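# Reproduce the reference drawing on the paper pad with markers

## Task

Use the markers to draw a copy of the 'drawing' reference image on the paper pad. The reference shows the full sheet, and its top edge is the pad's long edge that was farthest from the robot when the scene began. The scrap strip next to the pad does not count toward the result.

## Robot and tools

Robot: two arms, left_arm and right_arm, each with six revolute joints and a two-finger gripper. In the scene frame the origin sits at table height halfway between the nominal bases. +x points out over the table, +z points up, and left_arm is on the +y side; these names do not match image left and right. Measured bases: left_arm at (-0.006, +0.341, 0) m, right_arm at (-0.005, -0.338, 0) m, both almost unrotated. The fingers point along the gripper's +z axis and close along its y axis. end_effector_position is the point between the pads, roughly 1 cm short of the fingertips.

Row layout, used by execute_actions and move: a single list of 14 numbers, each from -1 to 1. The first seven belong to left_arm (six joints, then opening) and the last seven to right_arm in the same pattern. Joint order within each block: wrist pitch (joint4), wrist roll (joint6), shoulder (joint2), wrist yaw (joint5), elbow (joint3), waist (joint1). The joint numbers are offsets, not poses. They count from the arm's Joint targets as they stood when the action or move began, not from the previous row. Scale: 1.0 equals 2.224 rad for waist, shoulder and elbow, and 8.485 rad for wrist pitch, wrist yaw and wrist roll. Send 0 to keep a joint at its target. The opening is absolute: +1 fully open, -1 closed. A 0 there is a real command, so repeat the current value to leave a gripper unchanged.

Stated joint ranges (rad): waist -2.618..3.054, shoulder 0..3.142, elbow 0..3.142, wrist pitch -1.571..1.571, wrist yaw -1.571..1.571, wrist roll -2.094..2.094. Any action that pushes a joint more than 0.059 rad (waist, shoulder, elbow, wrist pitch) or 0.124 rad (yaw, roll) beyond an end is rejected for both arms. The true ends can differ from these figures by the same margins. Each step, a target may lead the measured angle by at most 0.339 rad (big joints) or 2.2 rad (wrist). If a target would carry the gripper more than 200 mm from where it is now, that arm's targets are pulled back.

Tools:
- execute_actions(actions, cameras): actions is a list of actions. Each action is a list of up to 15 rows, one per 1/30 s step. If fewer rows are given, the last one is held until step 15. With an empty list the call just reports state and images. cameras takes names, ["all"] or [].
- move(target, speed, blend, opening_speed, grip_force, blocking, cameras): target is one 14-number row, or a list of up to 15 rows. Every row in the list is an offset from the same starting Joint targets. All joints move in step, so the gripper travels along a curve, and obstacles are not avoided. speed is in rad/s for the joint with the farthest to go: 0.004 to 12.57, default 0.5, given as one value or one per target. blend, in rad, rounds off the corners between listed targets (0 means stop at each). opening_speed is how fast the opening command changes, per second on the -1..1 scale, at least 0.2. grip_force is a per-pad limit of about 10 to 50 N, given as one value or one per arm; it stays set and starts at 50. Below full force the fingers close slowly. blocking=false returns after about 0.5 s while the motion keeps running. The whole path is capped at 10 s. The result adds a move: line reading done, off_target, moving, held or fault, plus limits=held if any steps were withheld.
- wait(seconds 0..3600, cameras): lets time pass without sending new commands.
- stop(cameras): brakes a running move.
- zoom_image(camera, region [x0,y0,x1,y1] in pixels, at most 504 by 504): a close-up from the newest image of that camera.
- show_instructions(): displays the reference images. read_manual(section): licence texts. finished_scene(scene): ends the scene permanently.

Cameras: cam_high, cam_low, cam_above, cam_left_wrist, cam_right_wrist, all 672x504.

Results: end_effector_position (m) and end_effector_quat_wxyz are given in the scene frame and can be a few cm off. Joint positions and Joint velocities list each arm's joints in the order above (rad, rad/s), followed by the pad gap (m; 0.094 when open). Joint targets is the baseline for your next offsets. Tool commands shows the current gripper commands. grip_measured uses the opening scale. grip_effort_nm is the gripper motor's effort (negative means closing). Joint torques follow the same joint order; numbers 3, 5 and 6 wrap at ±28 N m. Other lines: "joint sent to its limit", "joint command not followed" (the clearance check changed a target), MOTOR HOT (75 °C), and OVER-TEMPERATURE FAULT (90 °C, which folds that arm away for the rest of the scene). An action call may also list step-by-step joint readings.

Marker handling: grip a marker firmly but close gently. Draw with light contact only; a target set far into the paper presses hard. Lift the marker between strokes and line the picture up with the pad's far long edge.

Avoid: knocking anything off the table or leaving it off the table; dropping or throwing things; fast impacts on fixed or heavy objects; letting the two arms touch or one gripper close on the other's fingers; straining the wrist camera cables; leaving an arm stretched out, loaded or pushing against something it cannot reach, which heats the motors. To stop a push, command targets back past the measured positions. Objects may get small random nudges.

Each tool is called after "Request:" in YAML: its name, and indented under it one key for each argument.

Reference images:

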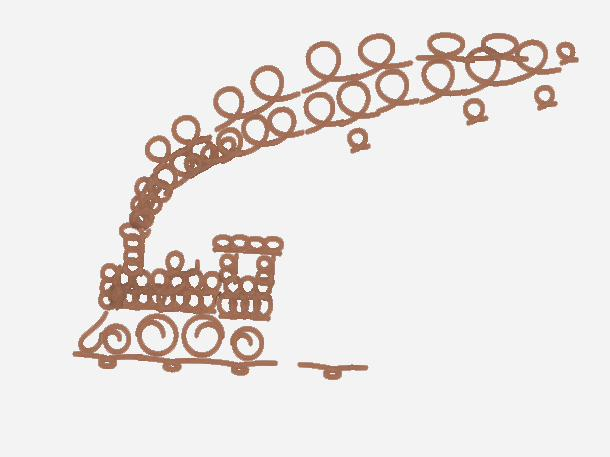

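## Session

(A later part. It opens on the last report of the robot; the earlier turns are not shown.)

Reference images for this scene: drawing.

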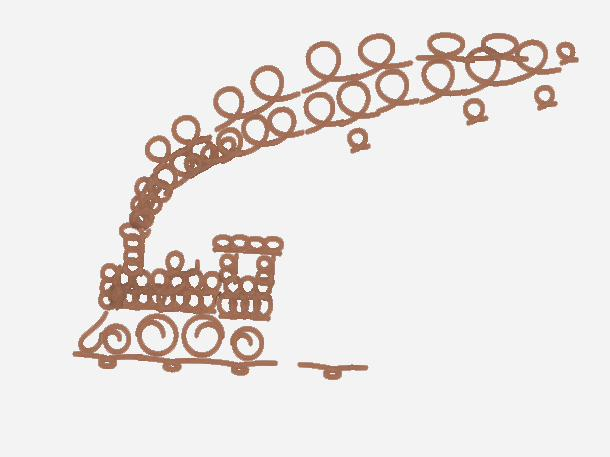

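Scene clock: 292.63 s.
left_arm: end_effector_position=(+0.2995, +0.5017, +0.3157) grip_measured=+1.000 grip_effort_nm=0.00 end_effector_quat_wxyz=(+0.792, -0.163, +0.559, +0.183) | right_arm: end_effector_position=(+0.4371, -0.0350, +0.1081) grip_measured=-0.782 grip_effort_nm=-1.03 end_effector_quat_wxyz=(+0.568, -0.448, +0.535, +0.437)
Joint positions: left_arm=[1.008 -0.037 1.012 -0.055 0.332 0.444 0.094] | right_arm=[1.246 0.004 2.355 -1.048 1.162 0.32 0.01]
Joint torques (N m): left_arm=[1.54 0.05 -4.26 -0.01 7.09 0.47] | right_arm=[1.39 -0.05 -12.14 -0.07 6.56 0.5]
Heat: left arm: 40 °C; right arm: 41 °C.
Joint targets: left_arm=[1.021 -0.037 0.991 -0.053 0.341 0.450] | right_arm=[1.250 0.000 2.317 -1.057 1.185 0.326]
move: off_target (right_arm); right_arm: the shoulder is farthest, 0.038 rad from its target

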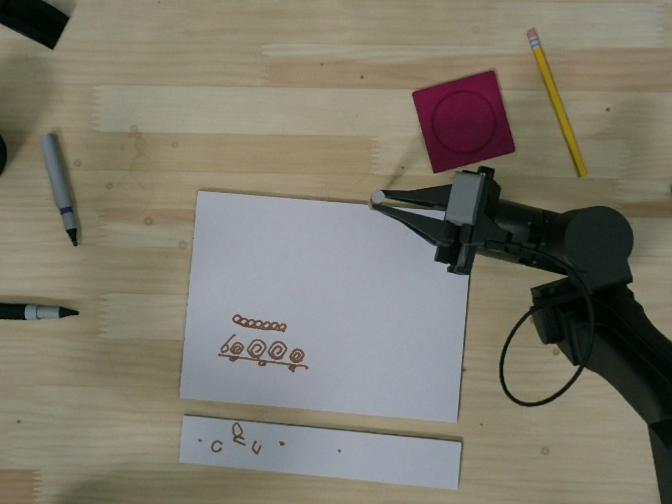

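Request:
move:
  target:
    - [0,0,0,0,0,0,1,0,0,0,-0.026278,0,0.11118,-1]
    - [0,0,0,0,0,0,1,0,0,0,-0.028678,0,0.12018,-1]
    - [0,0,0,0,0,0,1,0,0,0.03147,-0.028678,0,0.12018,-1]
    - [0,0,0,0,0,0,1,0,0,0.03147,-0.024778,0,0.12627,-1]
    - [0,0,0,0,0,0,1,0,0,0.03147,-0.022418,0,0.127488,-1]
    - [0,0,0,0,0,0,1,0,0,0.03147,-0.020697,0,0.116627,-1]
    - [0,0,0,0,0,0,1,0,0,0.03147,-0.023586,0,0.113707,-1]
    - [0,0,0,0,0,0,1,0,0,0.03147,-0.02544,0,0.111376,-1]
    - [0,0,0,0,0,0,1,0,0,0.03147,-0.027277,0,0.110624,-1]
    - [0,0,0,0,0,0,1,0,0,0.03147,-0.028998,0,0.121485,-1]
    - [0,0,0,0,0,0,1,0,0,0.03147,-0.022159,0,0.130095,-1]
    - [0,0,0,0,0,0,1,0,0,0.03147,-0.020277,0,0.133072,-1]
    - [0,0,0,0,0,0,1,0,0,0.03147,-0.017863,0,0.134305,-1]
    - [0,0,0,0,0,0,1,0,0,0.03147,-0.016201,0,0.123553,-1]
    - [0,0,0,0,0,0,1,0,0,0.03147,-0.019189,0,0.120461,-1]
  speed: [0.5,0.06,0.08,0.09,0.09,0.09,0.09,0.09,0.09,0.09,0.09,0.09,0.09,0.09,0.09]
  blend: [0.01,0,0,0.004,0.004,0.004,0.004,0.004,0.004,0.004,0.004,0.004,0.004,0.004,0]

Request:
move:
  target:
    - [0,0,0,0,0,0,1,0,0,0,-0.001939,0,-0.002359,-1]
    - [0,0,0,0,0,0,1,0,0,0,-0.003811,0,-0.00312,-1]
    - [0,0,0,0,0,0,1,0,0,0,-0.005473,0,0.007632,-1]
    - [0,0,0,0,0,0,1,0,0,0,0.001818,0,0.016455,-1]
    - [0,0,0,0,0,0,1,0,0,0,0.003811,0,0.019467,-1]
    - [0,0,0,0,0,0,1,0,0,0,0.006281,0,0.020715,-1]
    - [0,0,0,0,0,0,1,0,0,0,0.007887,0,0.010073,-1]
    - [0,0,0,0,0,0,1,0,0,0,0.004791,0,0.006809,-1]
    - [0,0,0,0,0,0,1,0,0,0,0.002762,0,0.004421,-1]
    - [0,0,0,0,0,0,1,0,0,0,0.000852,0,0.003651,-1]
    - [0,0,0,0,0,0,1,0,0,0,-0.000754,0,0.014293,-1]
    - [0,0,0,0,0,0,1,0,0,0,0.006592,0,0.023672,-1]
    - [0,0,0,0,0,0,1,0,0,0,0.008689,0,0.02672,-1]
    - [0,0,0,0,0,0,1,0,0,0,0.011206,0,0.027982,-1]
    - [0,0,0,0,0,0,1,0,0,0,0.012746,0,0.01745,-1]
  speed: 0.09
  blend: [0.004,0.004,0.004,0.004,0.004,0.004,0.004,0.004,0.004,0.004,0.004,0.004,0.004,0.004,0]

Request:
move:
  target:
    - [0,0,0,0,0,0,1,0,0,0,-0.003209,0,-0.003437,-1]
    - [0,0,0,0,0,0,1,0,0,0,-0.005321,0,-0.005853,-1]
    - [0,0,0,0,0,0,1,0,0,0,-0.007261,0,-0.006632,-1]
    - [0,0,0,0,0,0,1,0,0,0,-0.008801,0,0.0039,-1]
    - [0,0,0,0,0,0,1,0,0,0,-0.001195,0,0.01365,-1]
    - [0,0,0,0,0,0,1,0,0,0,0.001003,0,0.016733,-1]
    - [0,0,0,0,0,0,1,0,0,0,0.003562,0,0.01801,-1]
    - [0,0,0,0,0,0,1,0,0,0,0.00504,0,0.007582,-1]
    - [0,0,0,0,0,0,1,0,0,0,0.001716,0,0.003978,-1]
    - [0,0,0,0,0,0,1,0,0,0,-0.000477,0,0.001534,-1]
    - [0,0,0,0,0,0,1,0,0,0,-0.002443,0,0.000746,-1]
    - [0,0,0,0,0,0,1,0,0,0,-0.003921,0,0.011174,-1]
    - [0,0,0,0,0,0,1,0,0,0,0.004143,0,0.021163,-1]
    - [0,0,0,0,0,0,1,0,0,0,0.00649,0,0.024324,-1]
    - [0,0,0,0,0,0,1,0,0,0,0.009128,0,0.025633,-1]
  speed: 0.09
  blend: [0.004,0.004,0.004,0.004,0.004,0.004,0.004,0.004,0.004,0.004,0.004,0.004,0.004,0.004,0]

Request:
move:
  target:
    - [0,0,0,0,0,0,1,0,0,0,0.001418,0,-0.010324,-1]
    - [0,0,0,0,0,0,1,0,0,0,-0.002071,0,-0.014171,-1]
    - [0,0,0,0,0,0,1,0,0,0,-0.004387,0,-0.016676,-1]
    - [0,0,0,0,0,0,1,0,0,0,-0.006405,0,-0.017484,-1]
    - [0,0,0,0,0,0,1,0,0,0,-0.007823,0,-0.00716,-1]
    - [0,0,0,0,0,0,1,0,0,0,0.000332,0,0.00339,-1]
    - [0,0,0,0,0,0,1,0,0,0,0.00283,0,0.006636,-1]
    - [0,0,0,0,0,0,1,0,0,0,0.005539,0,0.00798,-1]
    - [0,0,0,0,0,0,1,0,0,0,0.006891,0,-0.002241,-1]
    - [0,0,0,0,0,0,1,0,0,0,0.003224,0,-0.006342,-1]
    - [0,0,0,0,0,0,1,0,0,0,0.000786,0,-0.008914,-1]
    - [0,0,0,0,0,0,1,0,0,0,-0.001278,0,-0.009744,-1]
    - [0,0,0,0,0,0,1,0,0,0,-0.00263,0,0.000477,-1]
    - [0,0,0,0,0,0,1,0,0,0,0.005841,0,0.011497,-1]
    - [0,0,0,0,0,0,1,0,0,0,0.008487,0,0.01482,-1]
  speed: 0.09
  blend: [0.004,0.004,0.004,0.004,0.004,0.004,0.004,0.004,0.004,0.004,0.004,0.004,0.004,0.004,0]

Request:
move:
  target:
    - [0,0,0,0,0,0,1,0,0,0,0.002775,0,0.001377,-1]
    - [0,0,0,0,0,0,1,0,0,0,0.004061,0,-0.008741,-1]
    - [0,0,0,0,0,0,1,0,0,0,0.000208,0,-0.013083,-1]
    - [0,0,0,0,0,0,1,0,0,0,-0.002348,0,-0.015717,-1]
    - [0,0,0,0,0,0,1,0,0,0,-0.004454,0,-0.016567,-1]
    - [0,0,0,0,0,0,1,0,0,0,-0.00574,0,-0.006449,-1]
    - [0,0,0,0,0,0,1,0,0,0,0.003048,0,0.004982,-1]
    - [0,0,0,0,0,0,1,0,0,0,0.005844,0,0.00839,-1]
    - [0,0,0,0,0,0,1,0,0,0,0.008676,0,0.009802,-1]
    - [0,0,0,0,0,0,1,0,0,0,0.009886,0,-0.000208,-1]
    - [0,0,0,0,0,0,1,0,0,0,0.005829,0,-0.004809,-1]
    - [0,0,0,0,0,0,1,0,0,0,0.003155,0,-0.007511,-1]
    - [0,0,0,0,0,0,1,0,0,0,0.001015,0,-0.008382,-1]
    - [0,0,0,0,0,0,1,0,0,0,-0.000195,0,0.001628,-1]
    - [0,0,0,0,0,0,1,0,0,0,0.003048,0,0.004982,-1]
  speed: 0.09
  blend: [0.004,0.004,0.004,0.004,0.004,0.004,0.004,0.004,0.004,0.004,0.004,0.004,0.004,0.004,0]

Request:
move:
  target:
    - [0,0,0,0,0,0,1,0,0,-0.03147,0,0,0,-1]
    - [0,0,0,0,0,0,1,0,0,-0.03147,-0.02,0,-0.18,-1]
  speed: [0.3,0.6]
  cameras: ["cam_above"]

Request:
zoom_image:
  camera: "cam_above"
  region: [205, 290, 325, 390]

Scene clock: 305.00 s.
left_arm: end_effector_position=(+0.2995, +0.5017, +0.3157) grip_measured=+1.000 grip_effort_nm=0.00 end_effector_quat_wxyz=(+0.792, -0.163, +0.559, +0.183) | right_arm: end_effector_position=(+0.3061, +0.0712, +0.0954) grip_measured=-0.782 grip_effort_nm=-1.03 end_effector_quat_wxyz=(-0.449, +0.556, -0.432, -0.551)
Joint positions: left_arm=[1.008 -0.037 1.012 -0.055 0.332 0.444 0.094] | right_arm=[1.246 0.003 2.38 -1.213 1.162 0.601 0.01]
Joint torques (N m): left_arm=[1.58 0.02 -4.36 -0.01 7.13 0.4] | right_arm=[1.32 -0.05 -8.61 -0.06 6.38 -0.61]
Heat: left arm: 40 °C; right arm: 41 °C.
Joint targets: left_arm=[1.021 -0.037 0.991 -0.053 0.341 0.450] | right_arm=[1.250 -0.001 2.387 -1.220 1.185 0.594]
move: done

Scene clock: 309.77 s.
left_arm: end_effector_position=(+0.2995, +0.5017, +0.3157) grip_measured=+1.000 grip_effort_nm=0.00 end_effector_quat_wxyz=(+0.792, -0.163, +0.559, +0.183) | right_arm: end_effector_position=(+0.3055, +0.0868, +0.0958) grip_measured=-0.782 grip_effort_nm=-1.03 end_effector_quat_wxyz=(-0.463, +0.544, -0.446, -0.540)
Joint positions: left_arm=[1.008 -0.037 1.012 -0.055 0.332 0.444 0.094] | right_arm=[1.246 0.003 2.38 -1.122 1.162 0.641 0.01]
Joint torques (N m): left_arm=[1.59 0.03 -4.42 0 7.04 0.44] | right_arm=[1.37 -0.04 -8.64 0.11 6.43 -0.68]
Heat: left arm: 40 °C; right arm: 41 °C.
Joint targets: left_arm=[1.021 -0.037 0.991 -0.053 0.341 0.450] | right_arm=[1.250 0.000 2.387 -1.111 1.185 0.633]
move: done

Scene clock: 314.83 s.
left_arm: end_effector_position=(+0.2995, +0.5017, +0.3157) grip_measured=+1.000 grip_effort_nm=0.00 end_effector_quat_wxyz=(+0.792, -0.163, +0.559, +0.183) | right_arm: end_effector_position=(+0.3006, +0.1023, +0.0961) grip_measured=-0.782 grip_effort_nm=-1.03 end_effector_quat_wxyz=(-0.472, +0.535, -0.455, -0.533)
Joint positions: left_arm=[1.008 -0.037 1.012 -0.055 0.332 0.444 0.094] | right_arm=[1.246 0.003 2.38 -1.045 1.162 0.684 0.01]
Joint torques (N m): left_arm=[1.58 0.01 -4.37 -0.01 7.06 0.51] | right_arm=[1.4 -0.05 -8.68 0.12 6.46 0.51]
Heat: left arm: 40 °C; right arm: 41 °C.
Joint targets: left_arm=[1.021 -0.037 0.991 -0.053 0.341 0.450] | right_arm=[1.250 0.000 2.387 -1.034 1.185 0.690]
move: done

Scene clock: 320.10 s.
left_arm: end_effector_position=(+0.2995, +0.5017, +0.3157) grip_measured=+1.000 grip_effort_nm=0.00 end_effector_quat_wxyz=(+0.792, -0.163, +0.559, +0.183) | right_arm: end_effector_position=(+0.2989, +0.1139, +0.0964) grip_measured=-0.782 grip_effort_nm=-1.03 end_effector_quat_wxyz=(-0.483, +0.525, -0.465, -0.524)
Joint positions: left_arm=[1.008 -0.037 1.012 -0.055 0.332 0.444 0.094] | right_arm=[1.246 0.003 2.38 -0.972 1.162 0.716 0.01]
Joint torques (N m): left_arm=[1.57 0.03 -4.23 0.01 7.09 0.42] | right_arm=[1.44 -0.04 -8.7 0.09 6.52 0.51]
Heat: left arm: 40 °C; right arm: 41 °C.
Joint targets: left_arm=[1.021 -0.037 0.991 -0.053 0.341 0.450] | right_arm=[1.250 0.000 2.387 -0.962 1.185 0.723]
move: done

Scene clock: 324.97 s.
left_arm: end_effector_position=(+0.2995, +0.5017, +0.3157) grip_measured=+1.000 grip_effort_nm=0.00 end_effector_quat_wxyz=(+0.792, -0.163, +0.559, +0.183) | right_arm: end_effector_position=(+0.2995, +0.1176, +0.0966) grip_measured=-0.782 grip_effort_nm=-1.03 end_effector_quat_wxyz=(-0.488, +0.520, -0.470, -0.520)
Joint positions: left_arm=[1.008 -0.037 1.012 -0.055 0.332 0.444 0.094] | right_arm=[1.246 0.003 2.38 -0.942 1.162 0.727 0.01]
Joint torques (N m): left_arm=[1.6 0.04 -4.41 0 7.1 0.59] | right_arm=[1.45 -0.05 -8.7 0.07 6.53 0.55]
Heat: left arm: 40 °C; right arm: 42 °C.
Joint targets: left_arm=[1.021 -0.037 0.991 -0.053 0.341 0.450] | right_arm=[1.250 0.000 2.387 -0.936 1.185 0.734]
move: done

Scene clock: 327.20 s.
left_arm: end_effector_position=(+0.2995, +0.5017, +0.3157) grip_measured=+1.000 grip_effort_nm=0.00 end_effector_quat_wxyz=(+0.792, -0.163, +0.559, +0.183) | right_arm: end_effector_position=(+0.4263, -0.0301, +0.1079) grip_measured=-0.782 grip_effort_nm=-1.03 end_effector_quat_wxyz=(+0.555, -0.464, +0.522, +0.451)
Joint positions: left_arm=[1.008 -0.037 1.012 -0.055 0.332 0.444 0.094] | right_arm=[1.246 0.003 2.355 -1.097 1.162 0.327 0.01]
Joint torques (N m): left_arm=[1.57 0.04 -4.14 0 7.02 0.5] | right_arm=[1.37 -0.04 -12.07 -0.07 6.56 0.49]
Heat: left arm: 40 °C; right arm: 41 °C.
Joint targets: left_arm=[1.021 -0.037 0.991 -0.053 0.341 0.450] | right_arm=[1.250 0.000 2.317 -1.106 1.185 0.333]
move: off_target (right_arm); right_arm: the shoulder is farthest, 0.038 rad from its target

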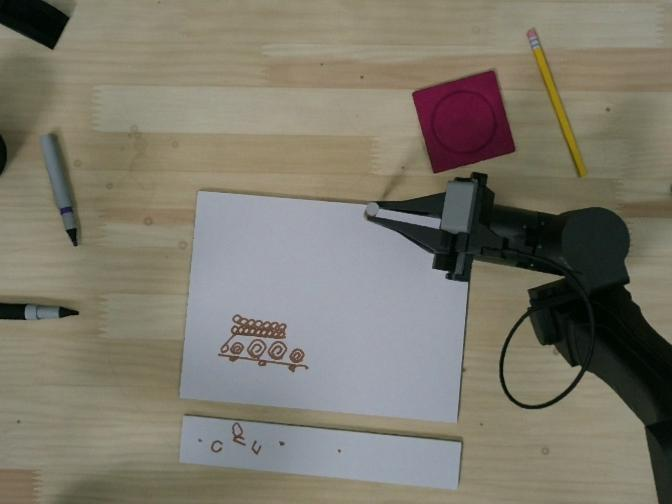

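Scaled by 4.200 from the camera's image (finer frame: 960x720).

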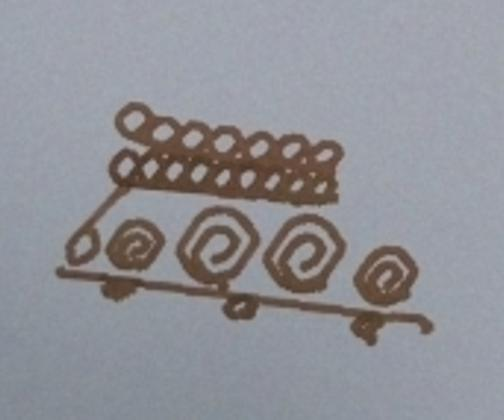

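Request:
move:
  target:
    - [0,0,0,0,0,0,1,0,0,0,-0.027906,0,0.065303,-1]
    - [0,0,0,0,0,0,1,0,0,0,-0.030306,0,0.074303,-1]
    - [0,0,0,0,0,0,1,0,0,0.03147,-0.030306,0,0.074303,-1]
    - [0,0,0,0,0,0,1,0,0,0.03147,-0.0262,0,0.080506,-1]
    - [0,0,0,0,0,0,1,0,0,0.03147,-0.024047,0,0.081771,-1]
    - [0,0,0,0,0,0,1,0,0,0.03147,-0.022973,0,0.071649,-1]
    - [0,0,0,0,0,0,1,0,0,0.03147,-0.025762,0,0.068907,-1]
    - [0,0,0,0,0,0,1,0,0,0.03147,-0.027747,0,0.065852,-1]
    - [0,0,0,0,0,0,1,0,0,0.03147,-0.0299,0,0.064587,-1]
    - [0,0,0,0,0,0,1,0,0,0.03147,-0.030974,0,0.074709,-1]
    - [0,0,0,0,0,0,1,0,0,0.03147,-0.022775,0,0.086264,-1]
    - [0,0,0,0,0,0,1,0,0,0.03147,-0.020692,0,0.089368,-1]
    - [0,0,0,0,0,0,1,0,0,0.03147,-0.018498,0,0.090654,-1]
    - [0,0,0,0,0,0,1,0,0,0.03147,-0.017472,0,0.080623,-1]
    - [0,0,0,0,0,0,1,0,0,0.03147,-0.02035,0,0.07772,-1]
  speed: [0.5,0.06,0.08,0.09,0.09,0.09,0.09,0.09,0.09,0.09,0.09,0.09,0.09,0.09,0.09]
  blend: [0.01,0,0,0.004,0.004,0.004,0.004,0.004,0.004,0.004,0.004,0.004,0.004,0.004,0]

Request:
move:
  target:
    - [0,0,0,0,0,0,1,0,0,0,-0.002083,0,-0.003104,-1]
    - [0,0,0,0,0,0,1,0,0,0,-0.004277,0,-0.00439,-1]
    - [0,0,0,0,0,0,1,0,0,0,-0.005303,0,0.005641,-1]
    - [0,0,0,0,0,0,1,0,0,0,0.003183,0,0.017573,-1]
    - [0,0,0,0,0,0,1,0,0,0,0.005368,0,0.020727,-1]
    - [0,0,0,0,0,0,1,0,0,0,0.007608,0,0.022033,-1]
    - [0,0,0,0,0,0,1,0,0,0,0.008591,0,0.012088,-1]
    - [0,0,0,0,0,0,1,0,0,0,0.005618,0,0.009029,-1]
    - [0,0,0,0,0,0,1,0,0,0,0.003433,0,0.005875,-1]
    - [0,0,0,0,0,0,1,0,0,0,0.001193,0,0.004569,-1]
    - [0,0,0,0,0,0,1,0,0,0,0.00021,0,0.014514,-1]
    - [0,0,0,0,0,0,1,0,0,0,0.009011,0,0.026822,-1]
    - [0,0,0,0,0,0,1,0,0,0,0.011293,0,0.030032,-1]
    - [0,0,0,0,0,0,1,0,0,0,0.013565,0,0.031362,-1]
    - [0,0,0,0,0,0,1,0,0,0,0.014496,0,0.021505,-1]
  speed: 0.09
  blend: [0.004,0.004,0.004,0.004,0.004,0.004,0.004,0.004,0.004,0.004,0.004,0.004,0.004,0.004,0]

Request:
move:
  target:
    - [0,0,0,0,0,0,1,0,0,0,-0.003076,0,-0.003227,-1]
    - [0,0,0,0,0,0,1,0,0,0,-0.005358,0,-0.006437,-1]
    - [0,0,0,0,0,0,1,0,0,0,-0.00763,0,-0.007767,-1]
    - [0,0,0,0,0,0,1,0,0,0,-0.008561,0,0.00209,-1]
    - [0,0,0,0,0,0,1,0,0,0,-0.005485,0,0.005317,-1]
    - [0,0,0,0,0,0,1,0,0,0,-0.004037,0,0.007587,-1]
    - [0,0,0,0,0,0,1,0,0,-0.03147,-0.004037,0,0.007587,-1]
    - [0,0,0,0,0,0,1,0,0,-0.03147,-0.010113,0,-0.012597,-1]
    - [0,0,0,0,0,0,1,0,0,-0.03147,-0.012513,0,-0.003597,-1]
    - [0,0,0,0,0,0,1,0,0,0,-0.012513,0,-0.003597,-1]
    - [0,0,0,0,0,0,1,0,0,0,-0.014776,0,0.002321,-1]
    - [0,0,0,0,0,0,1,0,0,0,-0.012012,0,0.004912,-1]
    - [0,0,0,0,0,0,1,0,0,0,-0.010014,0,0.007868,-1]
    - [0,0,0,0,0,0,1,0,0,0,-0.007812,0,0.009092,-1]
    - [0,0,0,0,0,0,1,0,0,0,-0.006675,0,-0.001041,-1]
  speed: [0.09,0.09,0.09,0.09,0.09,0.09,0.3,0.3,0.06,0.08,0.09,0.09,0.09,0.09,0.09]
  blend: [0.004,0.004,0.004,0.004,0.004,0,0,0,0,0,0.004,0.004,0.004,0.004,0]

Request:
move:
  target:
    - [0,0,0,0,0,0,1,0,0,0,-0.002764,0,-0.002591,-1]
    - [0,0,0,0,0,0,1,0,0,0,-0.004762,0,-0.005547,-1]
    - [0,0,0,0,0,0,1,0,0,0,-0.006964,0,-0.006771,-1]
    - [0,0,0,0,0,0,1,0,0,0,-0.010961,0,0.005619,-1]
    - [0,0,0,0,0,0,1,0,0,0,-0.008197,0,0.00821,-1]
    - [0,0,0,0,0,0,1,0,0,0,-0.006199,0,0.011166,-1]
    - [0,0,0,0,0,0,1,0,0,0,-0.003997,0,0.01239,-1]
    - [0,0,0,0,0,0,1,0,0,0,-0.00286,0,0.002257,-1]
    - [0,0,0,0,0,0,1,0,0,0,-0.005624,0,-0.000334,-1]
    - [0,0,0,0,0,0,1,0,0,0,-0.007622,0,-0.00329,-1]
    - [0,0,0,0,0,0,1,0,0,0,-0.009824,0,-0.004514,-1]
    - [0,0,0,0,0,0,1,0,0,0,-0.012661,0,0.005977,-1]
    - [0,0,0,0,0,0,1,0,0,-0.03147,-0.012661,0,0.005977,-1]
    - [0,0,0,0,0,0,1,0,0,-0.03147,-0.015269,0,-0.030883,-1]
    - [0,0,0,0,0,0,1,0,0,-0.03147,-0.017669,0,-0.021883,-1]
  speed: [0.09,0.09,0.09,0.09,0.09,0.09,0.09,0.09,0.09,0.09,0.09,0.09,0.3,0.3,0.06]
  blend: [0.004,0.004,0.004,0.004,0.004,0.004,0.004,0.004,0.004,0.004,0.004,0,0,0,0]

Request:
move:
  target:
    - [0,0,0,0,0,0,1,0,0,0.03147,0,0,0,-1]
    - [0,0,0,0,0,0,1,0,0,0.03147,-0.002418,0,0.006483,-1]
    - [0,0,0,0,0,0,1,0,0,0.03147,0.000173,0,0.008732,-1]
    - [0,0,0,0,0,0,1,0,0,0.03147,0.00196,0,0.011606,-1]
    - [0,0,0,0,0,0,1,0,0,0.03147,0.004073,0,0.012797,-1]
    - [0,0,0,0,0,0,1,0,0,0.03147,0.005329,0,0.002437,-1]
    - [0,0,0,0,0,0,1,0,0,0.03147,0.002432,0,-0.000518,-1]
    - [0,0,0,0,0,0,1,0,0,0.03147,0.000709,0,-0.002926,-1]
    - [0,0,0,0,0,0,1,0,0,0.03147,-0.001162,0,-0.003877,-1]
    - [0,0,0,0,0,0,1,0,0,0.03147,-0.005343,0,0.008843,-1]
    - [0,0,0,0,0,0,1,0,0,0.03147,-0.002752,0,0.011092,-1]
    - [0,0,0,0,0,0,1,0,0,0.03147,-0.000965,0,0.013966,-1]
    - [0,0,0,0,0,0,1,0,0,0.03147,0.001148,0,0.015157,-1]
    - [0,0,0,0,0,0,1,0,0,0.03147,0.002404,0,0.004797,-1]
    - [0,0,0,0,0,0,1,0,0,0.03147,-0.000493,0,0.001842,-1]
  speed: [0.08,0.09,0.09,0.09,0.09,0.09,0.09,0.09,0.09,0.09,0.09,0.09,0.09,0.09,0.09]
  blend: [0,0.004,0.004,0.004,0.004,0.004,0.004,0.004,0.004,0.004,0.004,0.004,0.004,0.004,0]

Request:
move:
  target:
    - [0,0,0,0,0,0,1,0,0,0,-0.001723,0,-0.002408,-1]
    - [0,0,0,0,0,0,1,0,0,0,-0.003594,0,-0.003359,-1]
    - [0,0,0,0,0,0,1,0,0,0,-0.006543,0,0.007937,-1]
    - [0,0,0,0,0,0,1,0,0,-0.03147,-0.006543,0,0.007937,-1]
    - [0,0,0,0,0,0,1,0,0,-0.03147,0.013457,0,-0.142063,-1]
  speed: [0.09,0.09,0.09,0.3,0.6]
  blend: [0.004,0.004,0,0,0]
  cameras: ["cam_above"]

Request:
zoom_image:
  camera: "cam_above"
  region: [205, 280, 325, 380]

Scene clock: 341.70 s.
left_arm: end_effector_position=(+0.2995, +0.5017, +0.3157) grip_measured=+1.000 grip_effort_nm=0.00 end_effector_quat_wxyz=(+0.792, -0.163, +0.559, +0.183) | right_arm: end_effector_position=(+0.3303, +0.0407, +0.0953) grip_measured=-0.782 grip_effort_nm=-1.03 end_effector_quat_wxyz=(-0.456, +0.550, -0.440, -0.544)
Joint positions: left_arm=[1.008 -0.037 1.012 -0.055 0.332 0.444 0.094] | right_arm=[1.246 0.003 2.379 -1.271 1.162 0.514 0.01]
Joint torques (N m): left_arm=[1.53 0.05 -4.31 -0.01 6.94 0.42] | right_arm=[1.29 -0.05 -8.57 -0.07 6.32 -0.62]
Heat: left arm: 40 °C; right arm: 41 °C.
Joint targets: left_arm=[1.021 -0.037 0.991 -0.053 0.341 0.450] | right_arm=[1.250 0.000 2.387 -1.278 1.185 0.506]
move: done

Scene clock: 346.70 s.
left_arm: end_effector_position=(+0.2995, +0.5017, +0.3157) grip_measured=+1.000 grip_effort_nm=0.00 end_effector_quat_wxyz=(+0.792, -0.163, +0.559, +0.183) | right_arm: end_effector_position=(+0.3303, +0.0599, +0.0958) grip_measured=-0.782 grip_effort_nm=-1.03 end_effector_quat_wxyz=(-0.472, +0.536, -0.455, -0.532)
Joint positions: left_arm=[1.008 -0.037 1.012 -0.055 0.332 0.444 0.094] | right_arm=[1.246 0.003 2.379 -1.166 1.162 0.561 0.01]
Joint torques (N m): left_arm=[1.56 0.03 -4.38 -0.02 7.01 0.51] | right_arm=[1.35 -0.04 -8.61 0.12 6.39 -0.61]
Heat: left arm: 40 °C; right arm: 41 °C.
Joint targets: left_arm=[1.021 -0.037 0.991 -0.053 0.341 0.450] | right_arm=[1.250 0.000 2.387 -1.156 1.185 0.554]
move: done

Scene clock: 353.77 s.
left_arm: end_effector_position=(+0.2995, +0.5017, +0.3157) grip_measured=+1.000 grip_effort_nm=0.00 end_effector_quat_wxyz=(+0.792, -0.163, +0.559, +0.183) | right_arm: end_effector_position=(+0.3213, +0.0572, +0.0955) grip_measured=-0.782 grip_effort_nm=-1.03 end_effector_quat_wxyz=(-0.457, +0.549, -0.441, -0.544)
Joint positions: left_arm=[1.008 -0.037 1.012 -0.055 0.332 0.444 0.094] | right_arm=[1.246 0.003 2.379 -1.224 1.162 0.558 0.01]
Joint torques (N m): left_arm=[1.58 0.03 -4.08 0.02 7.02 0.5] | right_arm=[1.31 -0.04 -8.58 0.13 6.38 -0.55]
Heat: left arm: 40 °C; right arm: 41 °C.
Joint targets: left_arm=[1.021 -0.037 0.991 -0.053 0.341 0.450] | right_arm=[1.250 0.000 2.387 -1.212 1.185 0.552]
move: done

Scene clock: 359.60 s.
left_arm: end_effector_position=(+0.2995, +0.5017, +0.3157) grip_measured=+1.000 grip_effort_nm=0.00 end_effector_quat_wxyz=(+0.792, -0.163, +0.559, +0.183) | right_arm: end_effector_position=(+0.3218, +0.0326, +0.1062) grip_measured=-0.782 grip_effort_nm=-1.03 end_effector_quat_wxyz=(-0.446, +0.569, -0.413, -0.554)
Joint positions: left_arm=[1.008 -0.037 1.012 -0.055 0.332 0.444 0.094] | right_arm=[1.246 0.003 2.354 -1.353 1.162 0.499 0.01]
Joint torques (N m): left_arm=[1.56 0.06 -4.3 0.03 7.13 0.38] | right_arm=[1.24 -0.04 -11.85 -0.06 6.39 0.25]
Heat: left arm: 40 °C; right arm: 42 °C.
Joint targets: left_arm=[1.021 -0.037 0.991 -0.053 0.341 0.450] | right_arm=[1.250 0.000 2.317 -1.362 1.185 0.503]
move: off_target (right_arm); right_arm: the shoulder is farthest, 0.037 rad from its target

Scene clock: 364.37 s.
left_arm: end_effector_position=(+0.2995, +0.5017, +0.3157) grip_measured=+1.000 grip_effort_nm=0.00 end_effector_quat_wxyz=(+0.792, -0.163, +0.559, +0.183) | right_arm: end_effector_position=(+0.3143, +0.0374, +0.0948) grip_measured=-0.782 grip_effort_nm=-1.03 end_effector_quat_wxyz=(-0.431, +0.570, -0.415, -0.563)
Joint positions: left_arm=[1.008 -0.037 1.012 -0.055 0.332 0.444 0.094] | right_arm=[1.246 0.003 2.379 -1.359 1.162 0.515 0.01]
Joint torques (N m): left_arm=[1.57 0 -4.31 -0.02 6.99 0.43] | right_arm=[1.23 -0.04 -8.51 -0.06 6.27 -0.66]
Heat: left arm: 40 °C; right arm: 42 °C.
Joint targets: left_arm=[1.021 -0.037 0.991 -0.053 0.341 0.450] | right_arm=[1.250 0.000 2.387 -1.366 1.185 0.507]
move: done

Scene clock: 367.43 s.
left_arm: end_effector_position=(+0.2995, +0.5017, +0.3157) grip_measured=+1.000 grip_effort_nm=0.00 end_effector_quat_wxyz=(+0.792, -0.163, +0.559, +0.183) | right_arm: end_effector_position=(+0.4370, -0.0879, +0.1070) grip_measured=-0.782 grip_effort_nm=-1.03 end_effector_quat_wxyz=(+0.549, -0.472, +0.518, +0.454)
Joint positions: left_arm=[1.008 -0.037 1.012 -0.055 0.332 0.444 0.094] | right_arm=[1.246 0.003 2.354 -1.26 1.162 0.185 0.01]
Joint torques (N m): left_arm=[1.58 0.05 -4.38 0 7.05 0.51] | right_arm=[1.29 -0.04 -11.85 0.11 6.45 0.54]
Heat: left arm: 40 °C; right arm: 42 °C.
Joint targets: left_arm=[1.021 -0.037 0.991 -0.053 0.341 0.450] | right_arm=[1.250 0.000 2.317 -1.252 1.185 0.191]
move: off_target (right_arm); right_arm: the shoulder is farthest, 0.037 rad from its target

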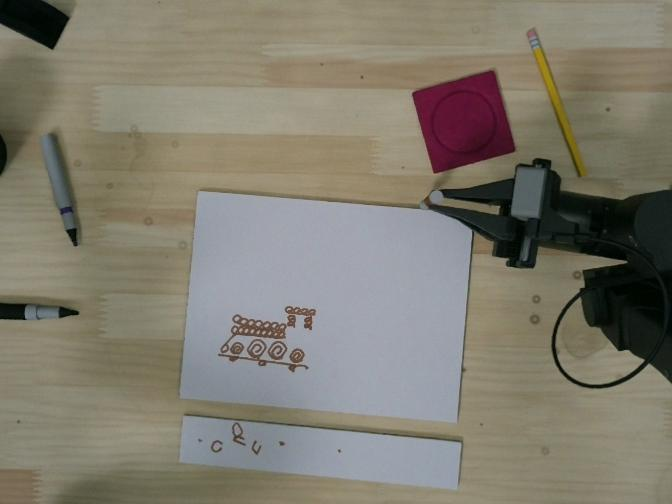

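Scaled by 4.200 from the camera's image (finer frame: 960x720).

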